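# Move one amber bottle onto the capping machine riser

## Task

Lift any one amber bottle from the bench and set it down standing upright on the pale riser on the capping machine's platform, directly beneath the capping head, while every other bottle remains standing.

## Robot and tools

Robot: two arms on a table. left_arm carries a five-finger left hand and sits on the +y side, base near (-0.048, +0.351, +0.004) m. right_arm carries a right hand, base near (-0.047, -0.302, +0.038) m. A two-camera stand is fixed to the floor behind them. Loose objects may occasionally get a brief push from outside.

Frames: the scene frame has its origin at table-top height, halfway between the nominal bases, +x out over the table, +z up. Fixed cameras and the table use it. Each arm reports its hand pose in its own base frame. Offsets you command are along the axes of that arm's current Hand target. The hand point is 0.15 m out from the wrist face and 0.05 m in front of the palm. Its +z runs along the straightened fingers, +y points out of the palm, and +x goes across the palm away from the thumb on the right hand and toward the thumb on the left. Straight fingertips reach about 0.06 to 0.07 m past the point, and the fingers lie 0.06 m behind it along -y. A wrist bracket on the little-finger side can strike things.

Row layout (used by execute_actions and move): 28 numbers, each in [-1, 1]. Numbers 1-6 are left_arm dx, dy, dz, rx, ry, rz. Numbers 7-12 are left hand motor targets: little, ring, middle, index, thumb_bend, thumb_turn. Then left force_limit and speed. Numbers 15-28 repeat this for right_arm. The pose numbers are offsets, not poses: 1.0 equals 0.6 m of travel or 180 degrees, and rx, ry, rz form one rotation vector. They count from the Hand target at the start of the action or move, so sending the same offset twice moves the arm twice. Six zeros re-request the current Hand target. Hand motor numbers are absolute targets: +1 is open or straight, -1 is curled. thumb_turn -1 puts the thumb opposite the fingers and +1 puts it beside the palm. force_limit maps -1..+1 to about 0..10 N at the fingertip (0..15 N for the two thumb motors). speed rises from near zero at -1 to full at +0.48 and stays full above that. A hand takes no blank: to keep it unchanged, repeat the last eight numbers you sent it. If you have sent none yet, use its hand_measured six values plus hand_force_limit and hand_speed. With the thumb turned in, the hand grips things about 0.035 to 0.065 m thick. For a soft grip, close at speed -0.94 or below.

execute_actions(actions, cameras): actions is a list of actions. Each action holds up to 15 rows at 1/30 s per row, and a short list repeats its last row. Every row in an action is measured from that action's start. Images come back only when actions is [] or when cameras asks for them, by name or ["all"].

move(target, speed, blend, blocking, cameras): target is either one 28-number row or a list of up to 15 rows. All rows count from the same starting Hand targets, and the hand numbers take effect when each row is reached. speed is in m/s, 0.002 to 4.3, default 0.25, with turning capped at twice that in rad/s. It can be one value or one per row. blend is in metres and rounds corners in a list; 0 means a full stop at each row. All paths finish together and are cut off after 10 s. Paths ignore obstacles and the other arm. blocking=false returns after about 0.5 s while the motion continues. The result adds a move: line reporting done, off_target, moving, held or fault, plus limits such as paced (the pose was clipped) or held (steps were withheld).

wait(seconds 0 to 10): lets time pass while the last commands are held. stop(): brakes a running move. zoom_image(camera, region): camera is cam_high, cam_low, cam_left_wrist or cam_right_wrist, and region is [x0, y0, x1, y1] pixels, at most 504 by 504, from the latest image. Full images are 672x504. show_instructions(): shows the reference pages. finished_scene(scene=1): ends the scene for good.

Results: end_effector_position (m) and end_effector_quat_wxyz are in each arm's base frame. Hand target is the last commanded pose after clipping. hand_measured, hand_stopped_by (moving, target, force, stalled, fault) and hand_load_n list six values in motor order. A load near 0 on a held object means the grip was lost. Joint positions, velocities and torques are also reported. MOTOR HOT warns of heating. OVER-TEMPERATURE FAULT means that arm has dropped and stays limp for 30 to 60 s.

Behaviour: arms follow commands loosely and often rest 1 to 3 cm (sometimes 5 cm) short, usually low. A later command re-requests the target, and you can send the remaining gap as a new offset. Orientation is clipped to 40 degrees from the measured orientation on each step. Keep paths away from an arm's own base. Joint ranges (rad): waist ±2.880, shoulder 0 to 3.142, elbow 0 to 3.019, wrist pitch -1.693 to 1.571, wrist yaw ±1.571, wrist roll ±2.094.

Avoid: dropping the bottle or releasing it while it moves, knocking over other bottles, anything leaving the table, fast or hard contact with the machine or table, pressing toward poses the arm cannot reach, long stretched holds that heat motors, and any contact between the two arms or hands. The bottle must remain upright on the riser once the robot lets go.

Each tool is called as a command line: name --argument value for each argument, lists and objects as JSON in quotes; but a table of rows of numbers goes row by row, as --pt "numbers of a row", without its own name.

Reference images:

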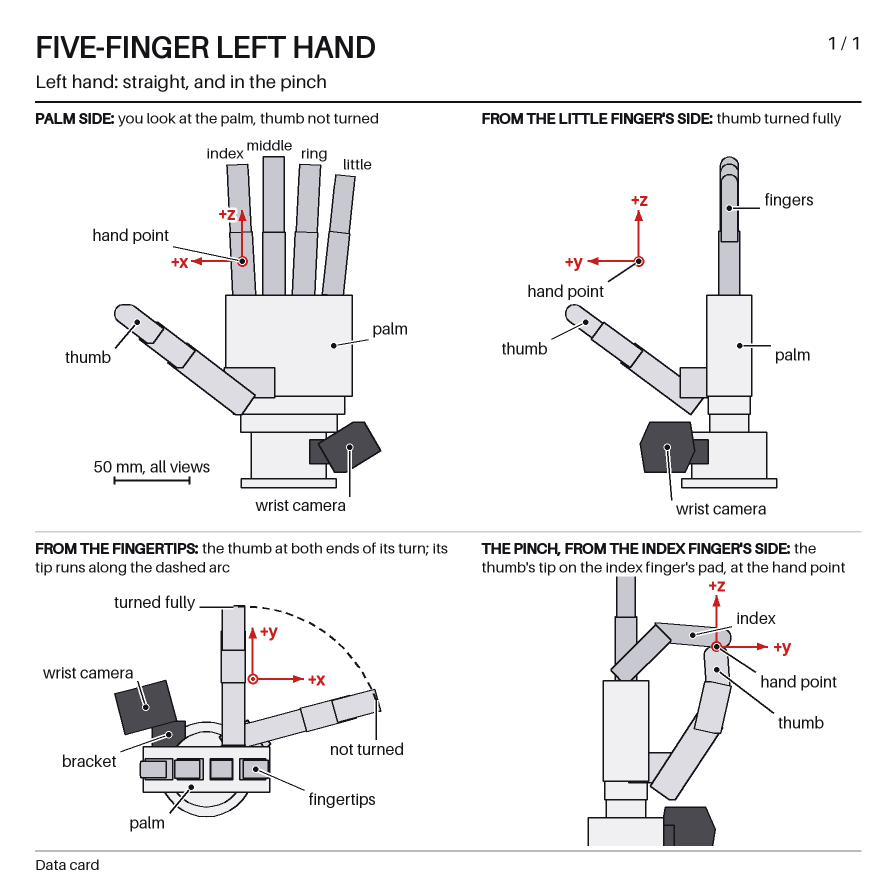

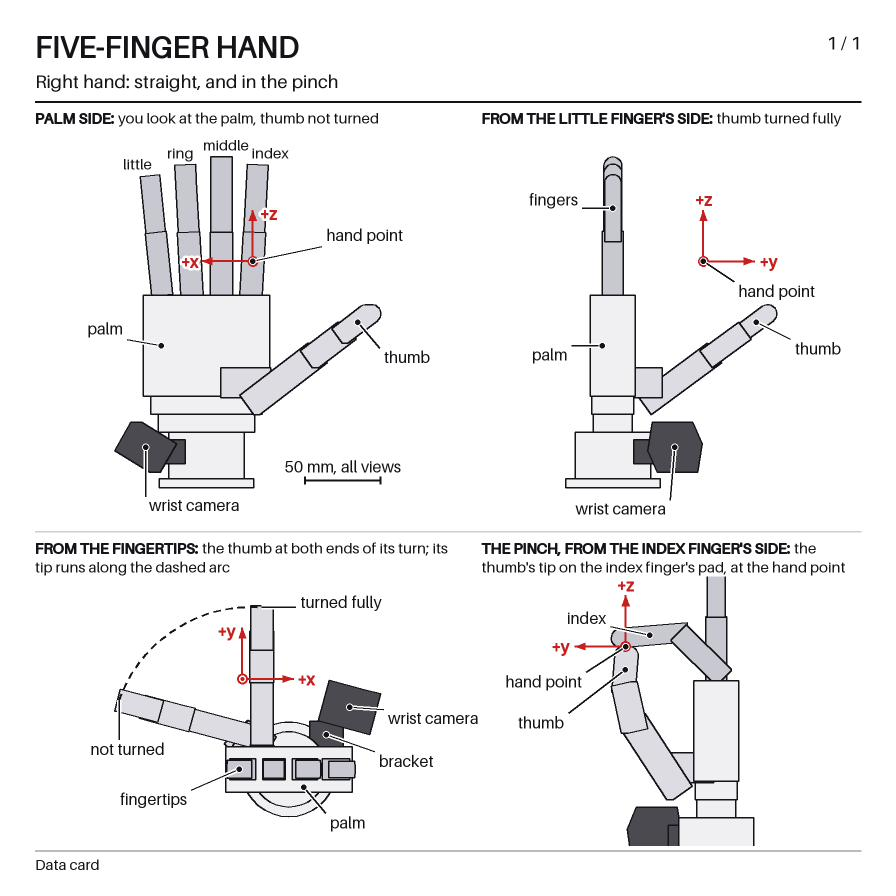

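## Session

execute_actions --actions '[]'

Scene clock: 0.00 s.
left_arm: end_effector_position=(+0.3501, -0.0697, +0.3231) hand_measured=(+1.000, +1.000, +1.000, +1.000, +1.000, +1.000) hand_load_n=(+0.0, +0.0, +0.0, +0.0, +0.0, +0.0) hand_stopped_by=(target, target, target, target, target, target) hand_force_limit=0.00 hand_speed=-0.80 end_effector_quat_wxyz=(+0.705, -0.243, +0.663, -0.063) | right_arm: end_effector_position=(+0.5632, +0.3262, +0.2357) hand_measured=(+1.000, +1.000, +1.000, +1.000, +1.000, +1.000) hand_load_n=(+0.0, +0.0, +0.0, +0.0, +0.0, +0.0) hand_stopped_by=(target, target, target, target, target, target) hand_force_limit=0.00 hand_speed=-0.80 end_effector_quat_wxyz=(-0.257, +0.752, -0.362, +0.487)
Joint positions: left_arm=[-0.744 0.727 0.577 0.155 -1.007 1.134] | right_arm=[0.68 1.581 1.317 -0.227 0.583 -0.349]
Joint velocities: within noise
Joint torques (N m): no reading
Heat: left arm: hottest waist 34 °C; right arm: hottest elbow 33 °C.
Hand target: left_arm +0.3522, -0.0745, +0.3476; +0.714, -0.250, +0.648, -0.083 | right_arm +0.5735, +0.3282, +0.2692; -0.278, +0.733, -0.367, +0.501

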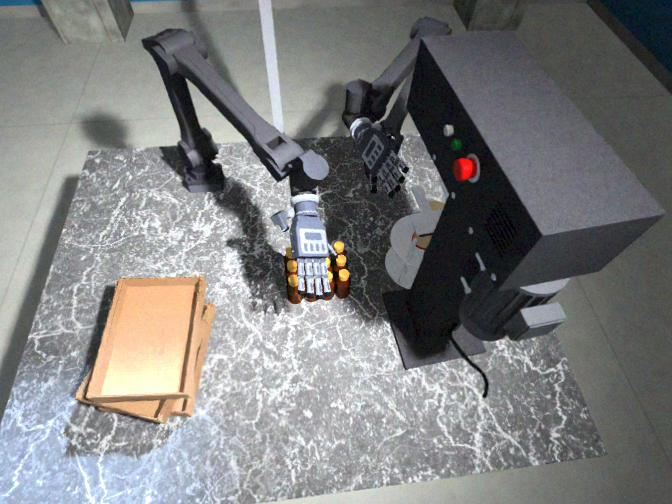

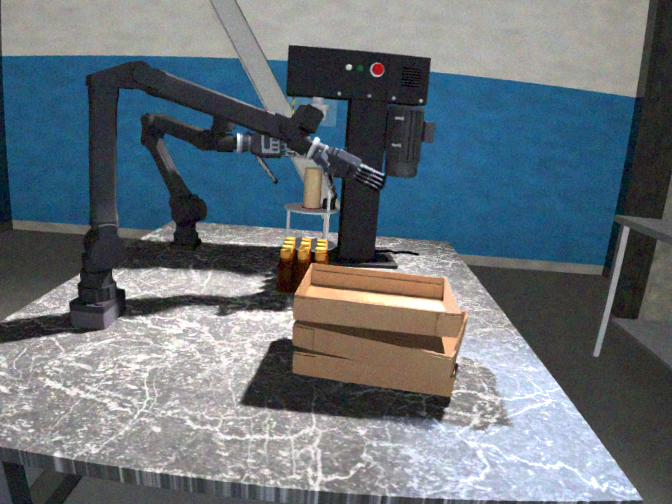

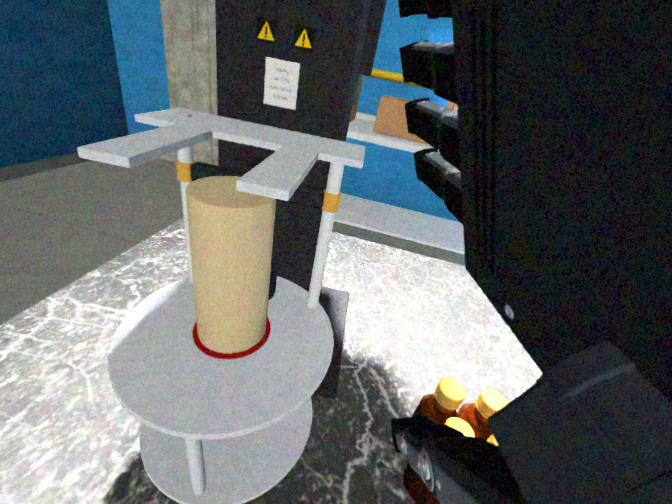

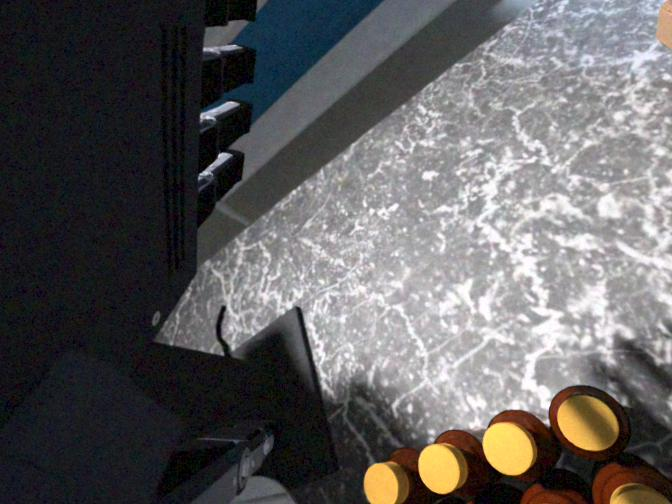

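zoom_image --camera "cam_high" --region '[260, 130, 500, 380]'

zoom_image --camera "cam_low" --region '[220, 30, 460, 300]'

zoom_image --camera "cam_left_wrist" --region '[50, 0, 540, 504]'

zoom_image --camera "cam_high" --region '[0, 0, 504, 504]'

Scaled by 2.016.

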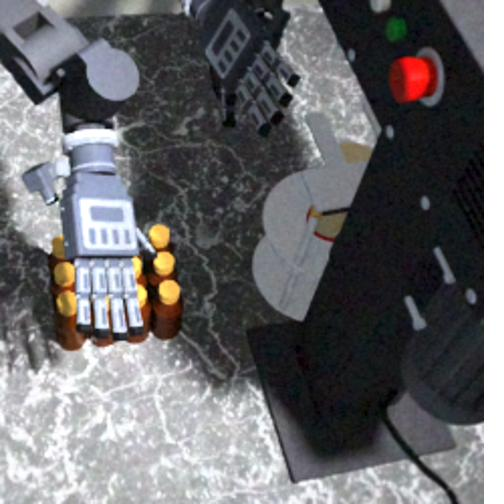

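Scaled by 1.867.

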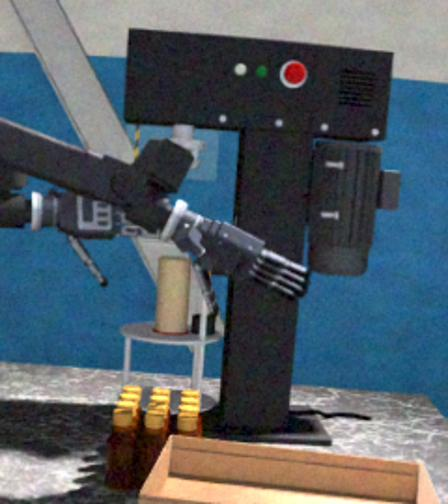

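Scaled by 1.000.

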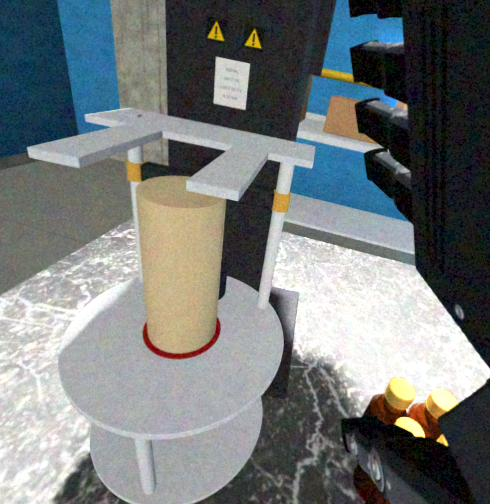

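Scaled by 1.000.

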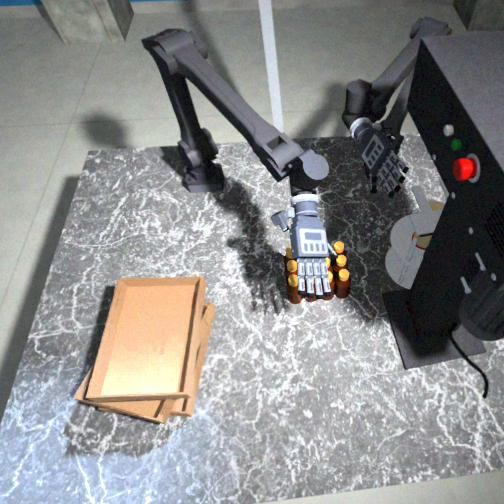

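move --target '[0,0,0,0,0,0,1,1,1,1,1,1,0,-0.8,0.3728,0.1801,-0.2188,0,0,0,1,1,1,1,1,1,0,-0.8]' --cameras '["all"]'

Scene clock: 42.23 s.
left_arm: end_effector_position=(+0.3501, -0.0697, +0.3231) hand_measured=(+1.000, +1.000, +1.000, +1.000, +1.000, +1.000) hand_load_n=(+0.0, +0.0, +0.0, +0.0, +0.0, +0.0) hand_stopped_by=(target, target, target, target, target, target) hand_force_limit=0.00 hand_speed=-0.80 end_effector_quat_wxyz=(+0.705, -0.243, +0.663, -0.063) | right_arm: end_effector_position=(+0.4748, +0.0822, +0.3438) hand_measured=(+1.000, +1.000, +1.000, +1.000, +1.000, +1.000) hand_load_n=(+0.0, +0.0, +0.0, +0.0, +0.0, +0.0) hand_stopped_by=(target, target, target, target, target, target) hand_force_limit=0.00 hand_speed=-0.80 end_effector_quat_wxyz=(-0.283, +0.732, -0.374, +0.495)
Joint positions: left_arm=[-0.744 0.727 0.577 0.155 -1.007 1.134] | right_arm=[0.255 1.004 1.044 -0.405 0.194 -0.506]
Joint torques (N m): left_arm=[-1.73 -2.61 11.02 1.73 -0.17 0.13] | right_arm=[0.73 -4.07 8.38 1.35 -0.17 -0.17]
Heat: left arm: hottest elbow 36 °C; right arm: hottest elbow 38 °C.
Hand target: left_arm +0.3522, -0.0745, +0.3476; +0.714, -0.250, +0.648, -0.083 | right_arm +0.4732, +0.0782, +0.3493; -0.278, +0.733, -0.367, +0.501
Off the commanded pose: left_arm 0.025 m, 3 deg | right_arm 0.007 m, 1 deg.
move: off_target (left_arm)

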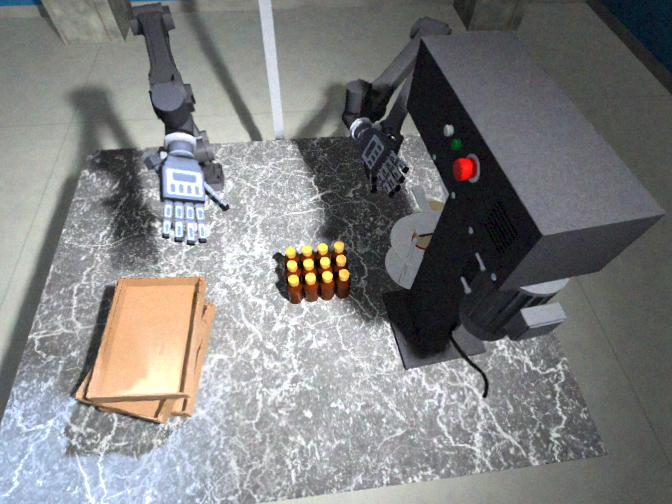

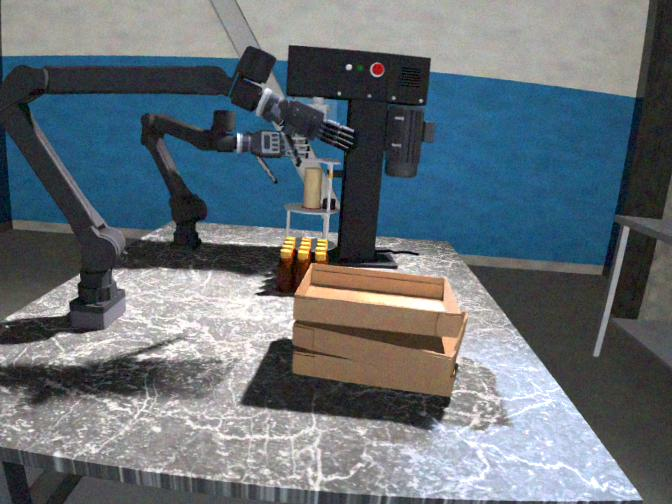

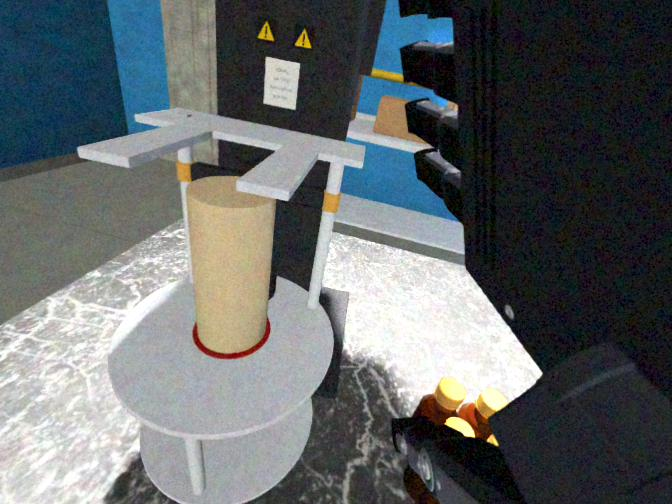

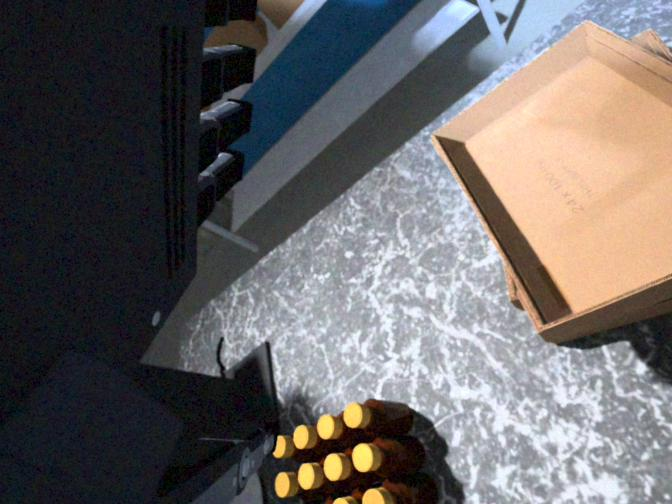

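zoom_image --camera "cam_high" --region '[260, 220, 380, 320]'

zoom_image --camera "cam_low" --region '[260, 80, 420, 300]'

zoom_image --camera "cam_high" --region '[340, 90, 500, 320]'

zoom_image --camera "cam_right_wrist" --region '[250, 370, 470, 504]'

Scaled by 4.200.

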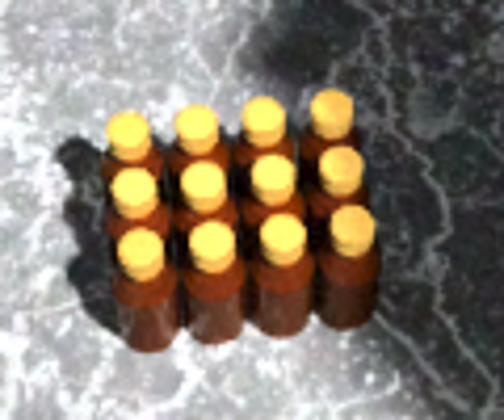

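Scaled by 2.291.

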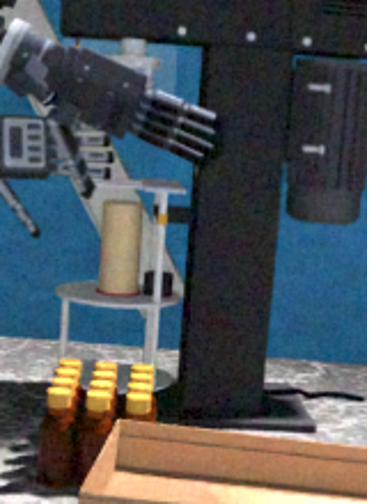

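Scaled by 2.191.

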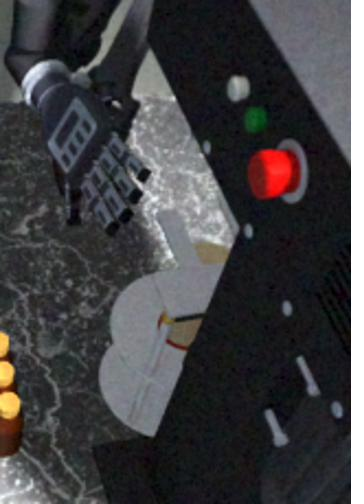

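Scaled by 2.291.

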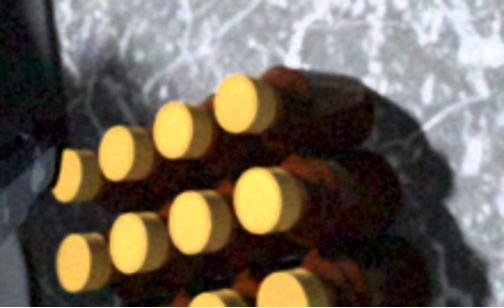

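zoom_image --camera "cam_left_wrist" --region '[380, 0, 672, 220]'

zoom_image --camera "cam_right_wrist" --region '[0, 0, 292, 220]'

zoom_image --camera "cam_right_wrist" --region '[0, 280, 292, 504]'

zoom_image --camera "cam_high" --region '[130, 110, 250, 250]'

Scaled by 1.726.

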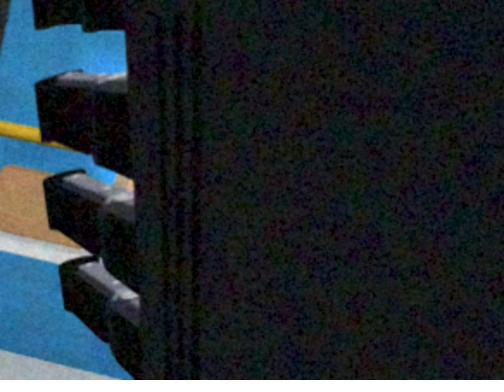

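Scaled by 1.726.

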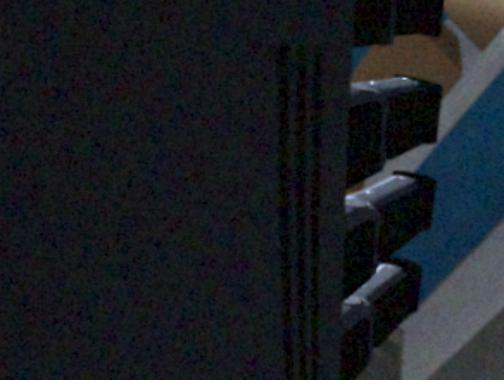

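Scaled by 1.726.

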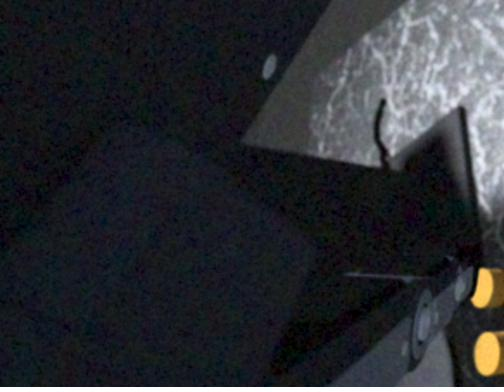

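Scaled by 3.600.

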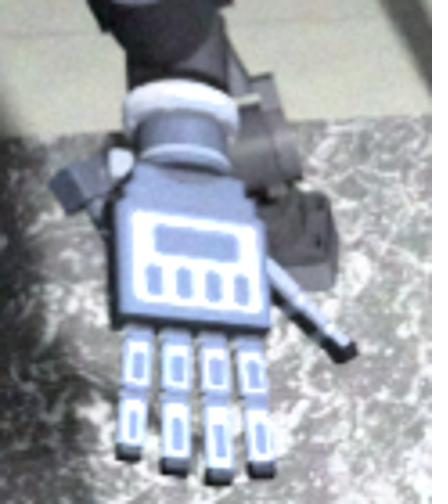

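move --target '[-0.1473,-0.0774,0.0059,0,0,0,1,1,1,1,1,1,0,-0.8,0.0632,0.1287,-0.193,0,0,0,1,1,1,1,1,1,0,-0.8]' --cameras '["all"]'

zoom_image --camera "cam_low" --region '[260, 30, 440, 300]'

Scene clock: 229.17 s.
left_arm: end_effector_position=(+0.3515, -0.0710, +0.4151) hand_measured=(+1.000, +1.000, +1.000, +1.000, +1.000, +1.000) hand_load_n=(+0.0, +0.0, +0.0, +0.0, +0.0, +0.0) hand_stopped_by=(target, target, target, target, target, target) hand_force_limit=0.00 hand_speed=-0.80 end_effector_quat_wxyz=(+0.706, -0.244, +0.662, -0.064) | right_arm: end_effector_position=(+0.3539, -0.0020, +0.3452) hand_measured=(+1.000, +1.000, +1.000, +1.000, +1.000, +1.000) hand_load_n=(+0.0, +0.0, +0.0, +0.0, +0.0, +0.0) hand_stopped_by=(target, target, target, target, target, target) hand_force_limit=0.00 hand_speed=-0.80 end_effector_quat_wxyz=(-0.279, +0.729, -0.377, +0.498)
Joint positions: left_arm=[-0.744 0.724 0.816 -0.084 -1.007 1.134] | right_arm=[0.003 0.629 0.877 -0.605 -0.028 -0.593]
Joint torques (N m): left_arm=[-1.79 -1.9 12.88 1.09 -0.13 0.14] | right_arm=[0.21 0.56 8.29 1.35 -0.24 -0.16]
Heat: left arm: hottest elbow 41 °C; right arm: hottest elbow 42 °C.
Hand target: left_arm +0.3523, -0.0744, +0.4475; +0.714, -0.250, +0.648, -0.083 | right_arm +0.3532, -0.0017, +0.3493; -0.278, +0.733, -0.367, +0.501
Off the commanded pose: left_arm 0.033 m, 3 deg | right_arm 0.004 m, 1 deg.
move: off_target (left_arm)

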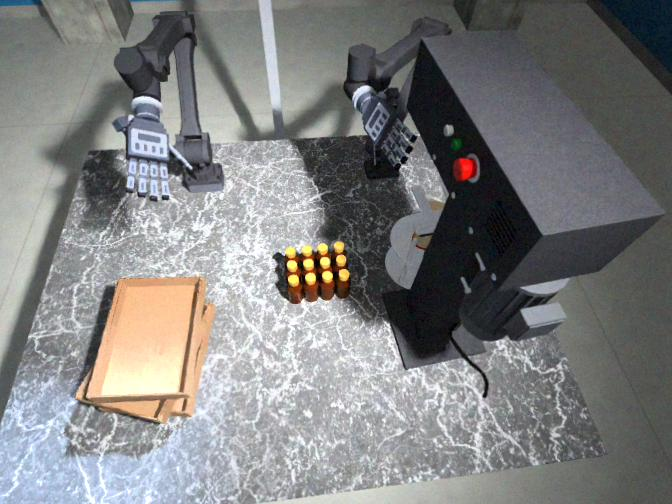

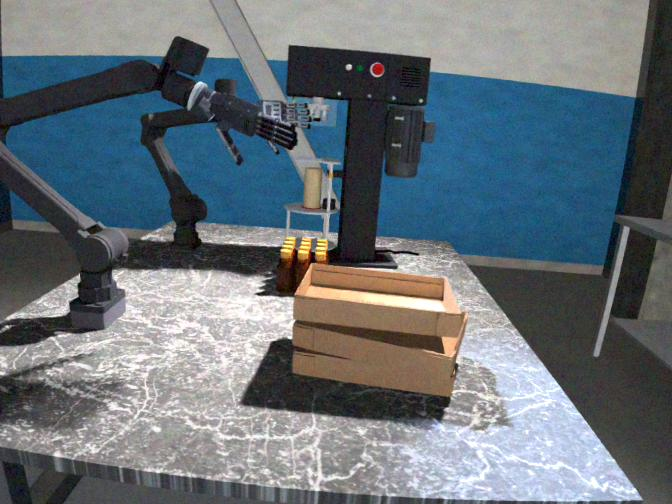

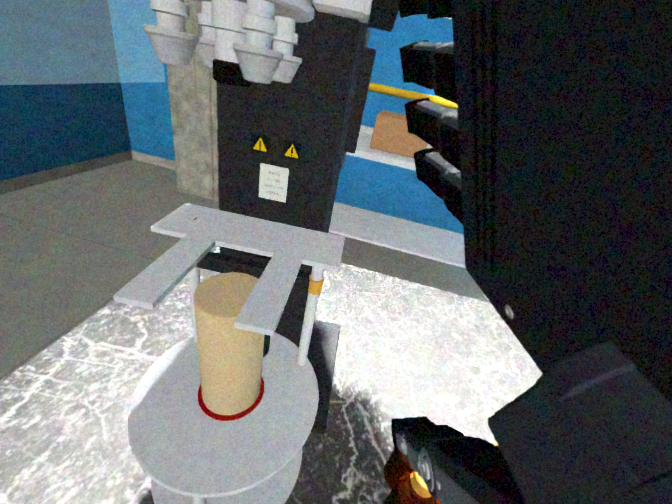

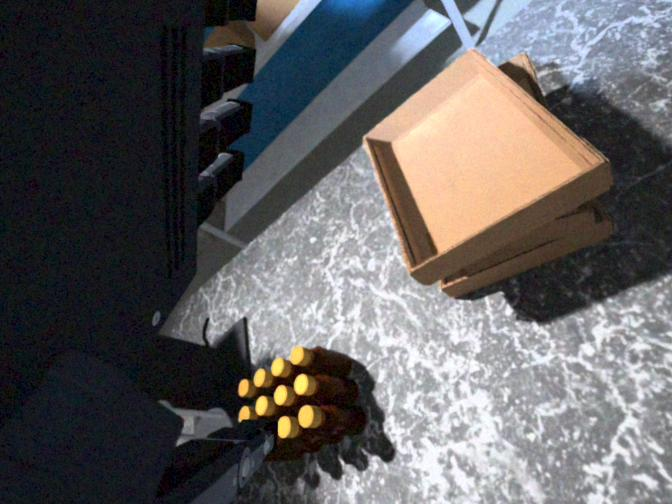

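Scaled by 1.867.

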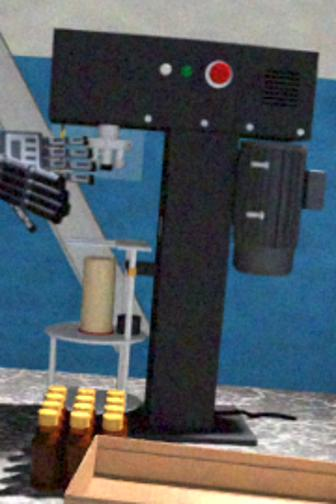

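zoom_image --camera "cam_left_wrist" --region '[90, 180, 370, 460]'

zoom_image --camera "cam_left_wrist" --region '[120, 0, 380, 200]'

zoom_image --camera "cam_high" --region '[350, 100, 480, 310]'

Scaled by 1.800.

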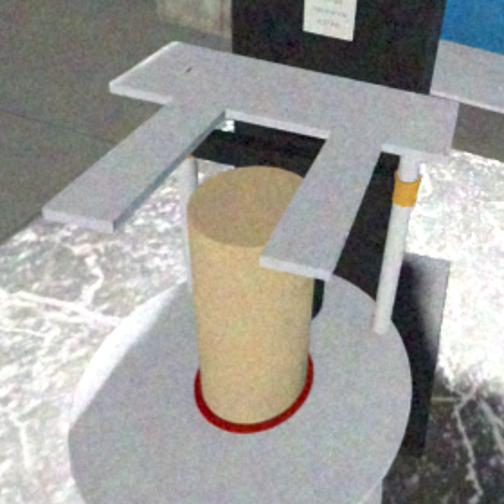

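Scaled by 1.938.

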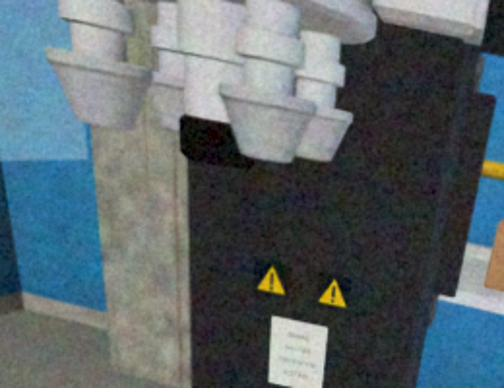

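Scaled by 2.400.

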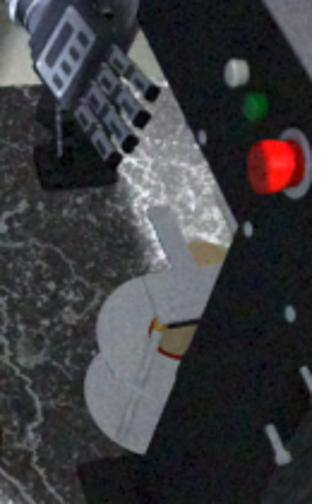

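zoom_image --camera "cam_left_wrist" --region '[0, 0, 240, 200]'

zoom_image --camera "cam_low" --region '[280, 70, 360, 220]'

zoom_image --camera "cam_right_wrist" --region '[220, 330, 400, 480]'

zoom_image --camera "cam_low" --region '[260, 230, 340, 300]'

Scaled by 2.100.

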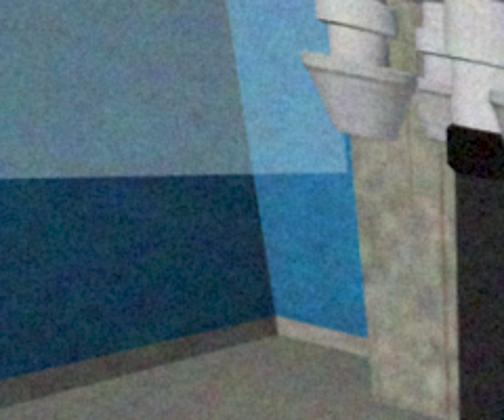

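Scaled by 3.360.

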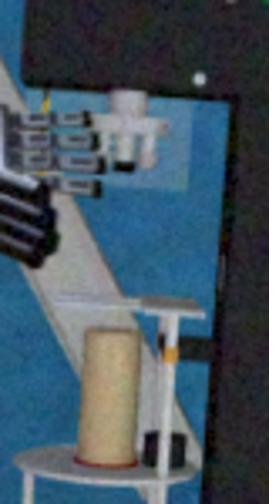

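Scaled by 2.800.

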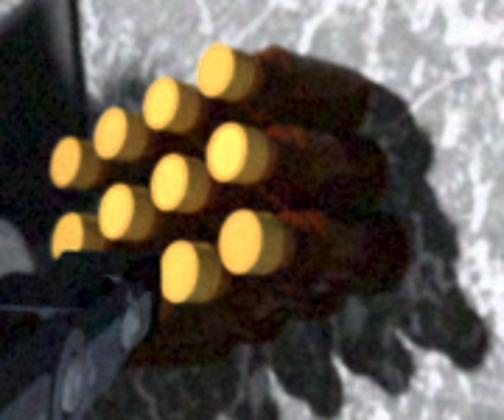

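Scaled by 6.300.

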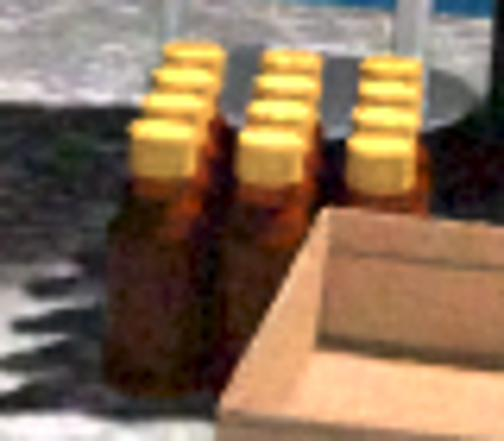

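move --target '[0.4497,-0.1457,-0.2060,0.1487,0.1496,0.0451,1,1,1,1,0.34,-1,0,-0.4,0,0,0,0,0,0,1,1,1,1,1,1,0,-0.8]' --cameras '["all"]'

Scene clock: 415.30 s.
left_arm: end_effector_position=(+0.2875, -0.2969, +0.2333) hand_measured=(+1.000, +1.000, +1.000, +1.000, +0.340, -1.000) hand_load_n=(+0.0, +0.0, +0.0, +0.0, +0.0, +0.0) hand_stopped_by=(target, target, target, target, target, target) hand_force_limit=0.00 hand_speed=-0.40 end_effector_quat_wxyz=(+0.580, +0.010, +0.785, -0.217) | right_arm: end_effector_position=(+0.3539, -0.0020, +0.3452) hand_measured=(+1.000, +1.000, +1.000, +1.000, +1.000, +1.000) hand_load_n=(+0.0, +0.0, +0.0, +0.0, -0.5, +0.0) hand_stopped_by=(target, target, target, target, target, target) hand_force_limit=0.00 hand_speed=-0.80 end_effector_quat_wxyz=(-0.279, +0.729, -0.377, +0.498)
Joint positions: left_arm=[-1.205 0.978 0.628 0.009 -0.805 0.975] | right_arm=[0.003 0.629 0.877 -0.605 -0.028 -0.593]
Joint torques (N m): left_arm=[-1.85 -4.89 8.55 2.58 -0.31 -0.01] | right_arm=[0.38 0.38 8.35 1.44 -0.23 -0.17]
Heat: left arm: hottest elbow 44 °C; right arm: hottest elbow 42 °C.
Hand target: left_arm +0.2899, -0.3001, +0.2453; +0.587, -0.008, +0.774, -0.235 | right_arm +0.3532, -0.0017, +0.3493; -0.278, +0.733, -0.367, +0.501
Off the commanded pose: left_arm 0.013 m, 3 deg | right_arm 0.004 m, 1 deg.
move: off_target (left_arm)

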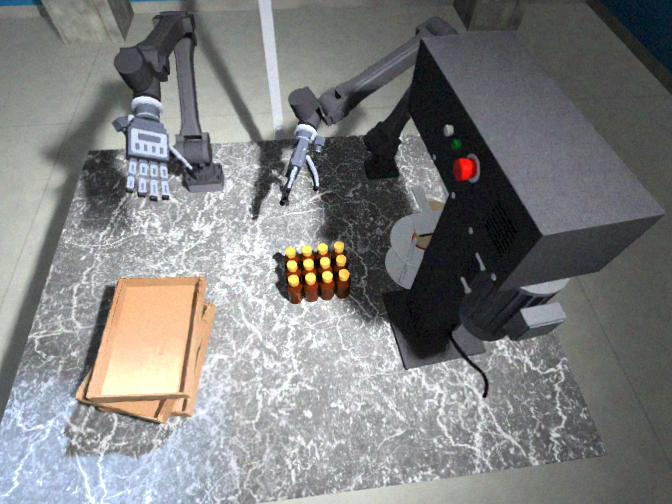

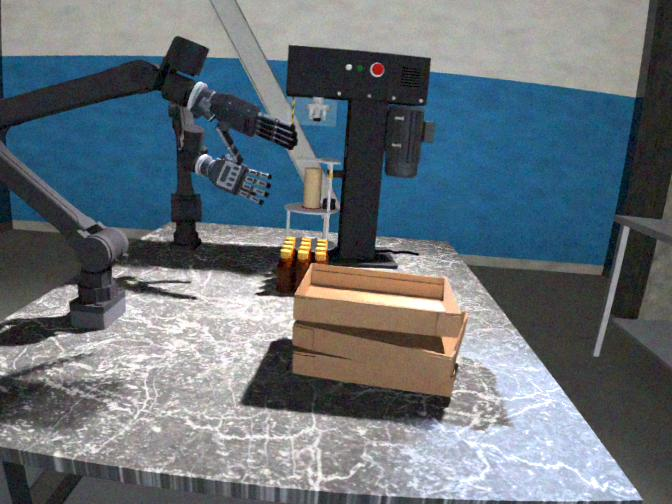

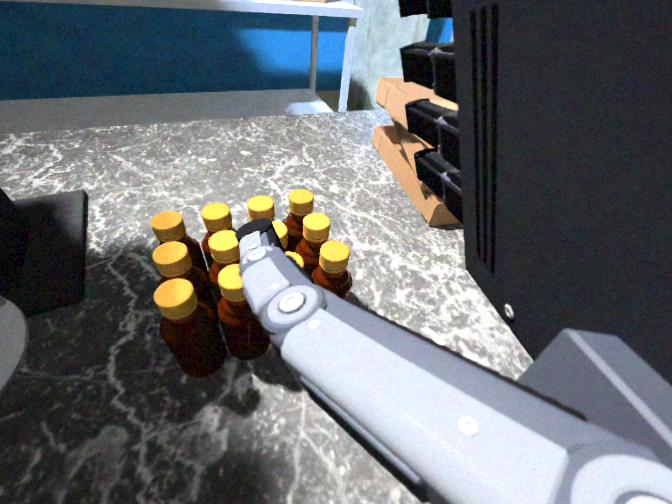

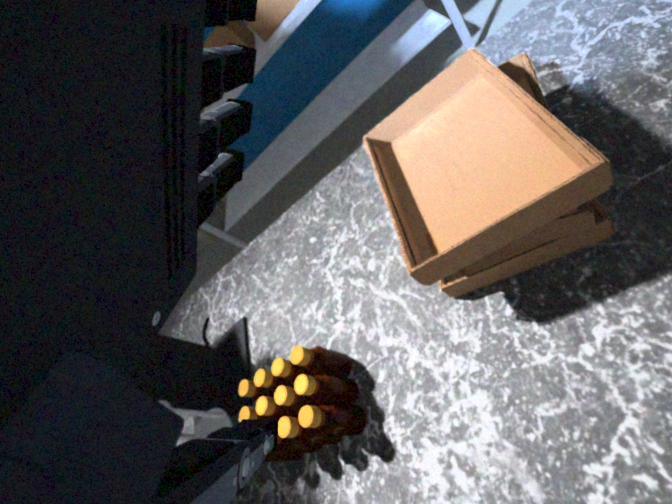

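zoom_image --camera "cam_left_wrist" --region '[130, 170, 380, 400]'

zoom_image --camera "cam_high" --region '[240, 70, 380, 320]'

Scaled by 2.016.

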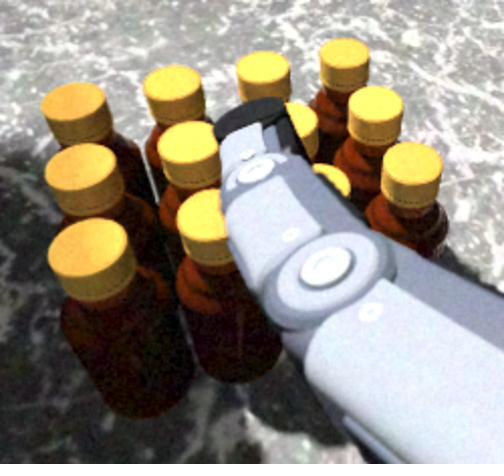

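Scaled by 2.016.

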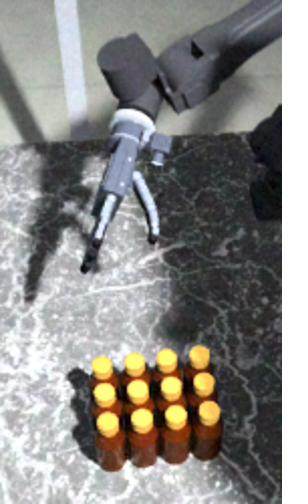

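move --target '[0.2513,0.0393,0.0635,0,0,0,1,1,1,1,0.34,-1,0,-0.4,0,0,0,0,0,0,1,1,1,1,1,1,0,-0.8]' --cameras '["all"]'

zoom_image --camera "cam_left_wrist" --region '[150, 50, 400, 300]'

zoom_image --camera "cam_low" --region '[200, 190, 360, 310]'

zoom_image --camera "cam_high" --region '[240, 130, 380, 320]'

Scene clock: 446.37 s.
left_arm: end_effector_position=(+0.2812, -0.3309, +0.0789) hand_measured=(+1.000, +1.000, +1.000, +1.000, +0.340, -1.000) hand_load_n=(+0.0, +0.0, +0.0, +0.0, +0.0, +0.0) hand_stopped_by=(target, target, target, target, target, target) hand_force_limit=0.00 hand_speed=-0.40 end_effector_quat_wxyz=(+0.579, +0.009, +0.786, -0.219) | right_arm: end_effector_position=(+0.3539, -0.0020, +0.3452) hand_measured=(+1.000, +1.000, +1.000, +1.000, +1.000, +1.000) hand_load_n=(+0.0, +0.0, +0.0, +0.0, +0.0, +0.0) hand_stopped_by=(target, target, target, target, target, target) hand_force_limit=0.00 hand_speed=-0.80 end_effector_quat_wxyz=(-0.279, +0.729, -0.377, +0.498)
Joint positions: left_arm=[-1.258 1.442 0.47 0.608 -0.852 0.941] | right_arm=[0.003 0.629 0.877 -0.605 -0.028 -0.593]
Joint torques (N m): left_arm=[-2.02 -8 5.81 2.54 -0.53 0.07] | right_arm=[-0.09 0.56 8.42 1.39 -0.21 -0.16]
Heat: left arm: hottest elbow 42 °C; right arm: hottest elbow 42 °C.
Hand target: left_arm +0.2841, -0.3361, +0.0923; +0.587, -0.008, +0.774, -0.235 | right_arm +0.3532, -0.0017, +0.3493; -0.278, +0.733, -0.367, +0.501
Off the commanded pose: left_arm 0.015 m, 3 deg | right_arm 0.004 m, 1 deg.
move: off_target (left_arm)

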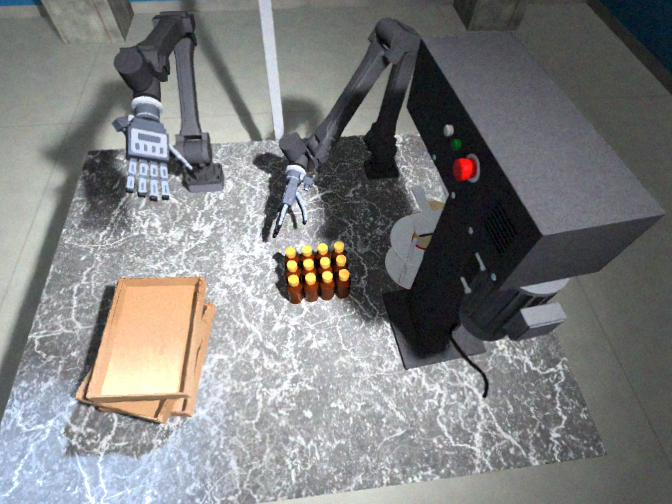

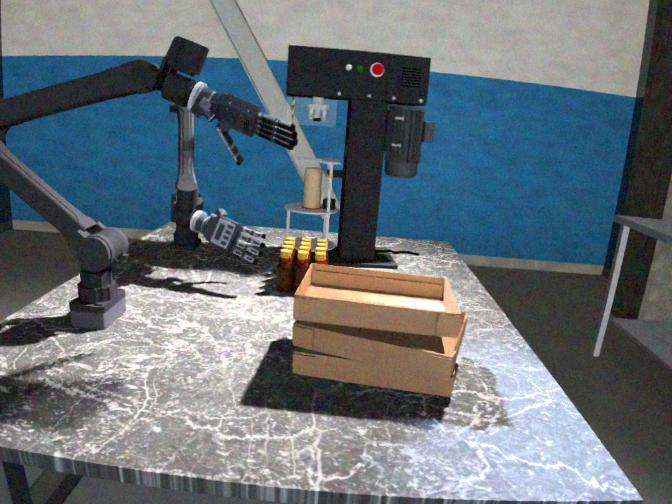

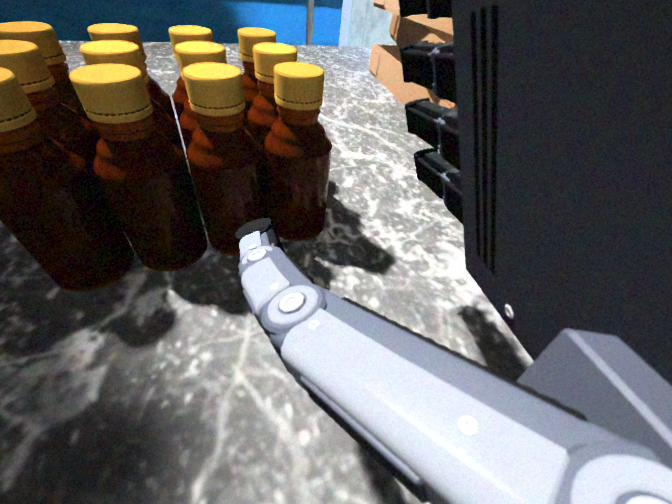

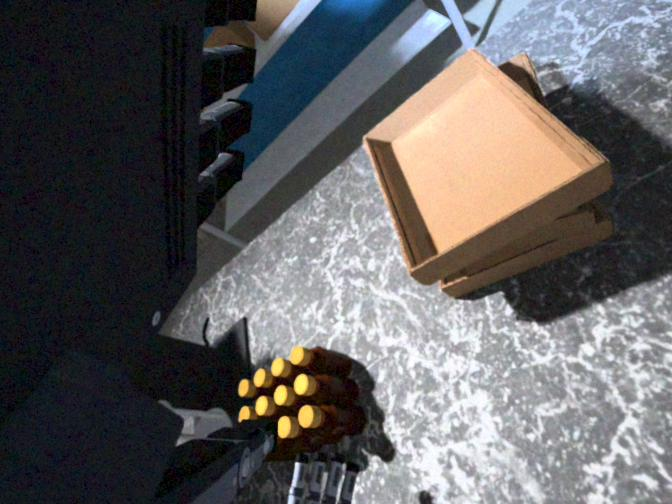

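Scaled by 2.016.

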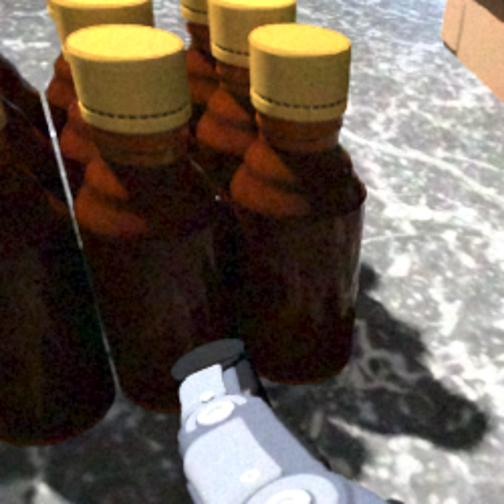

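Scaled by 3.150.

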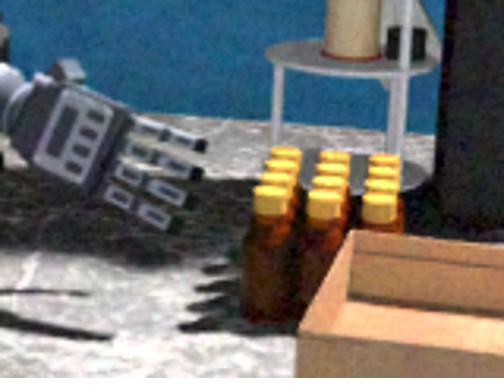

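Scaled by 2.653.

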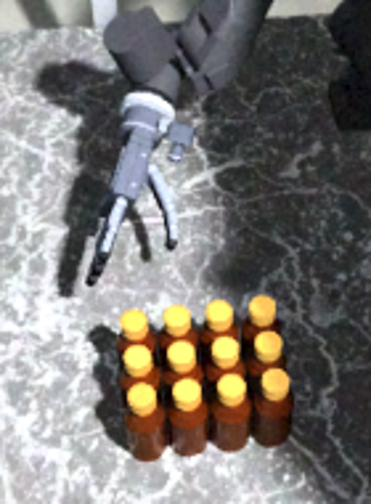

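zoom_image --camera "cam_low" --region '[280, 150, 350, 220]'

zoom_image --camera "cam_low" --region '[280, 85, 350, 155]'

zoom_image --camera "cam_left_wrist" --region '[230, 50, 350, 250]'

Scaled by 7.200.

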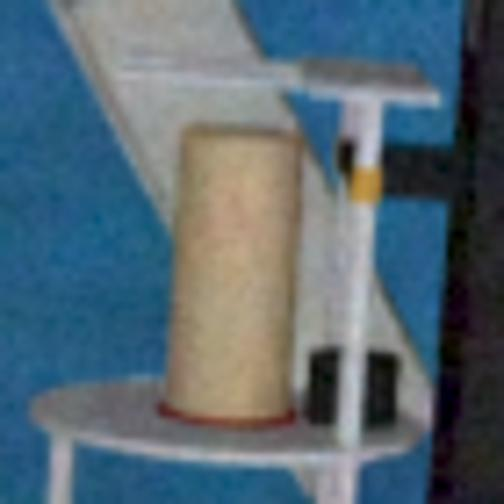

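Scaled by 7.200.

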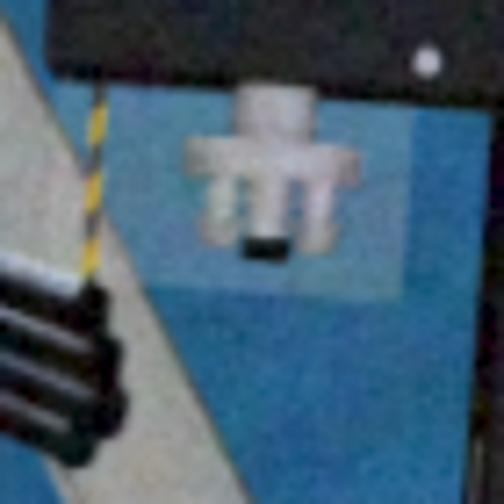

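Scaled by 2.520.

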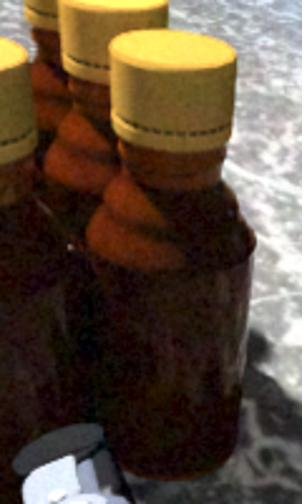

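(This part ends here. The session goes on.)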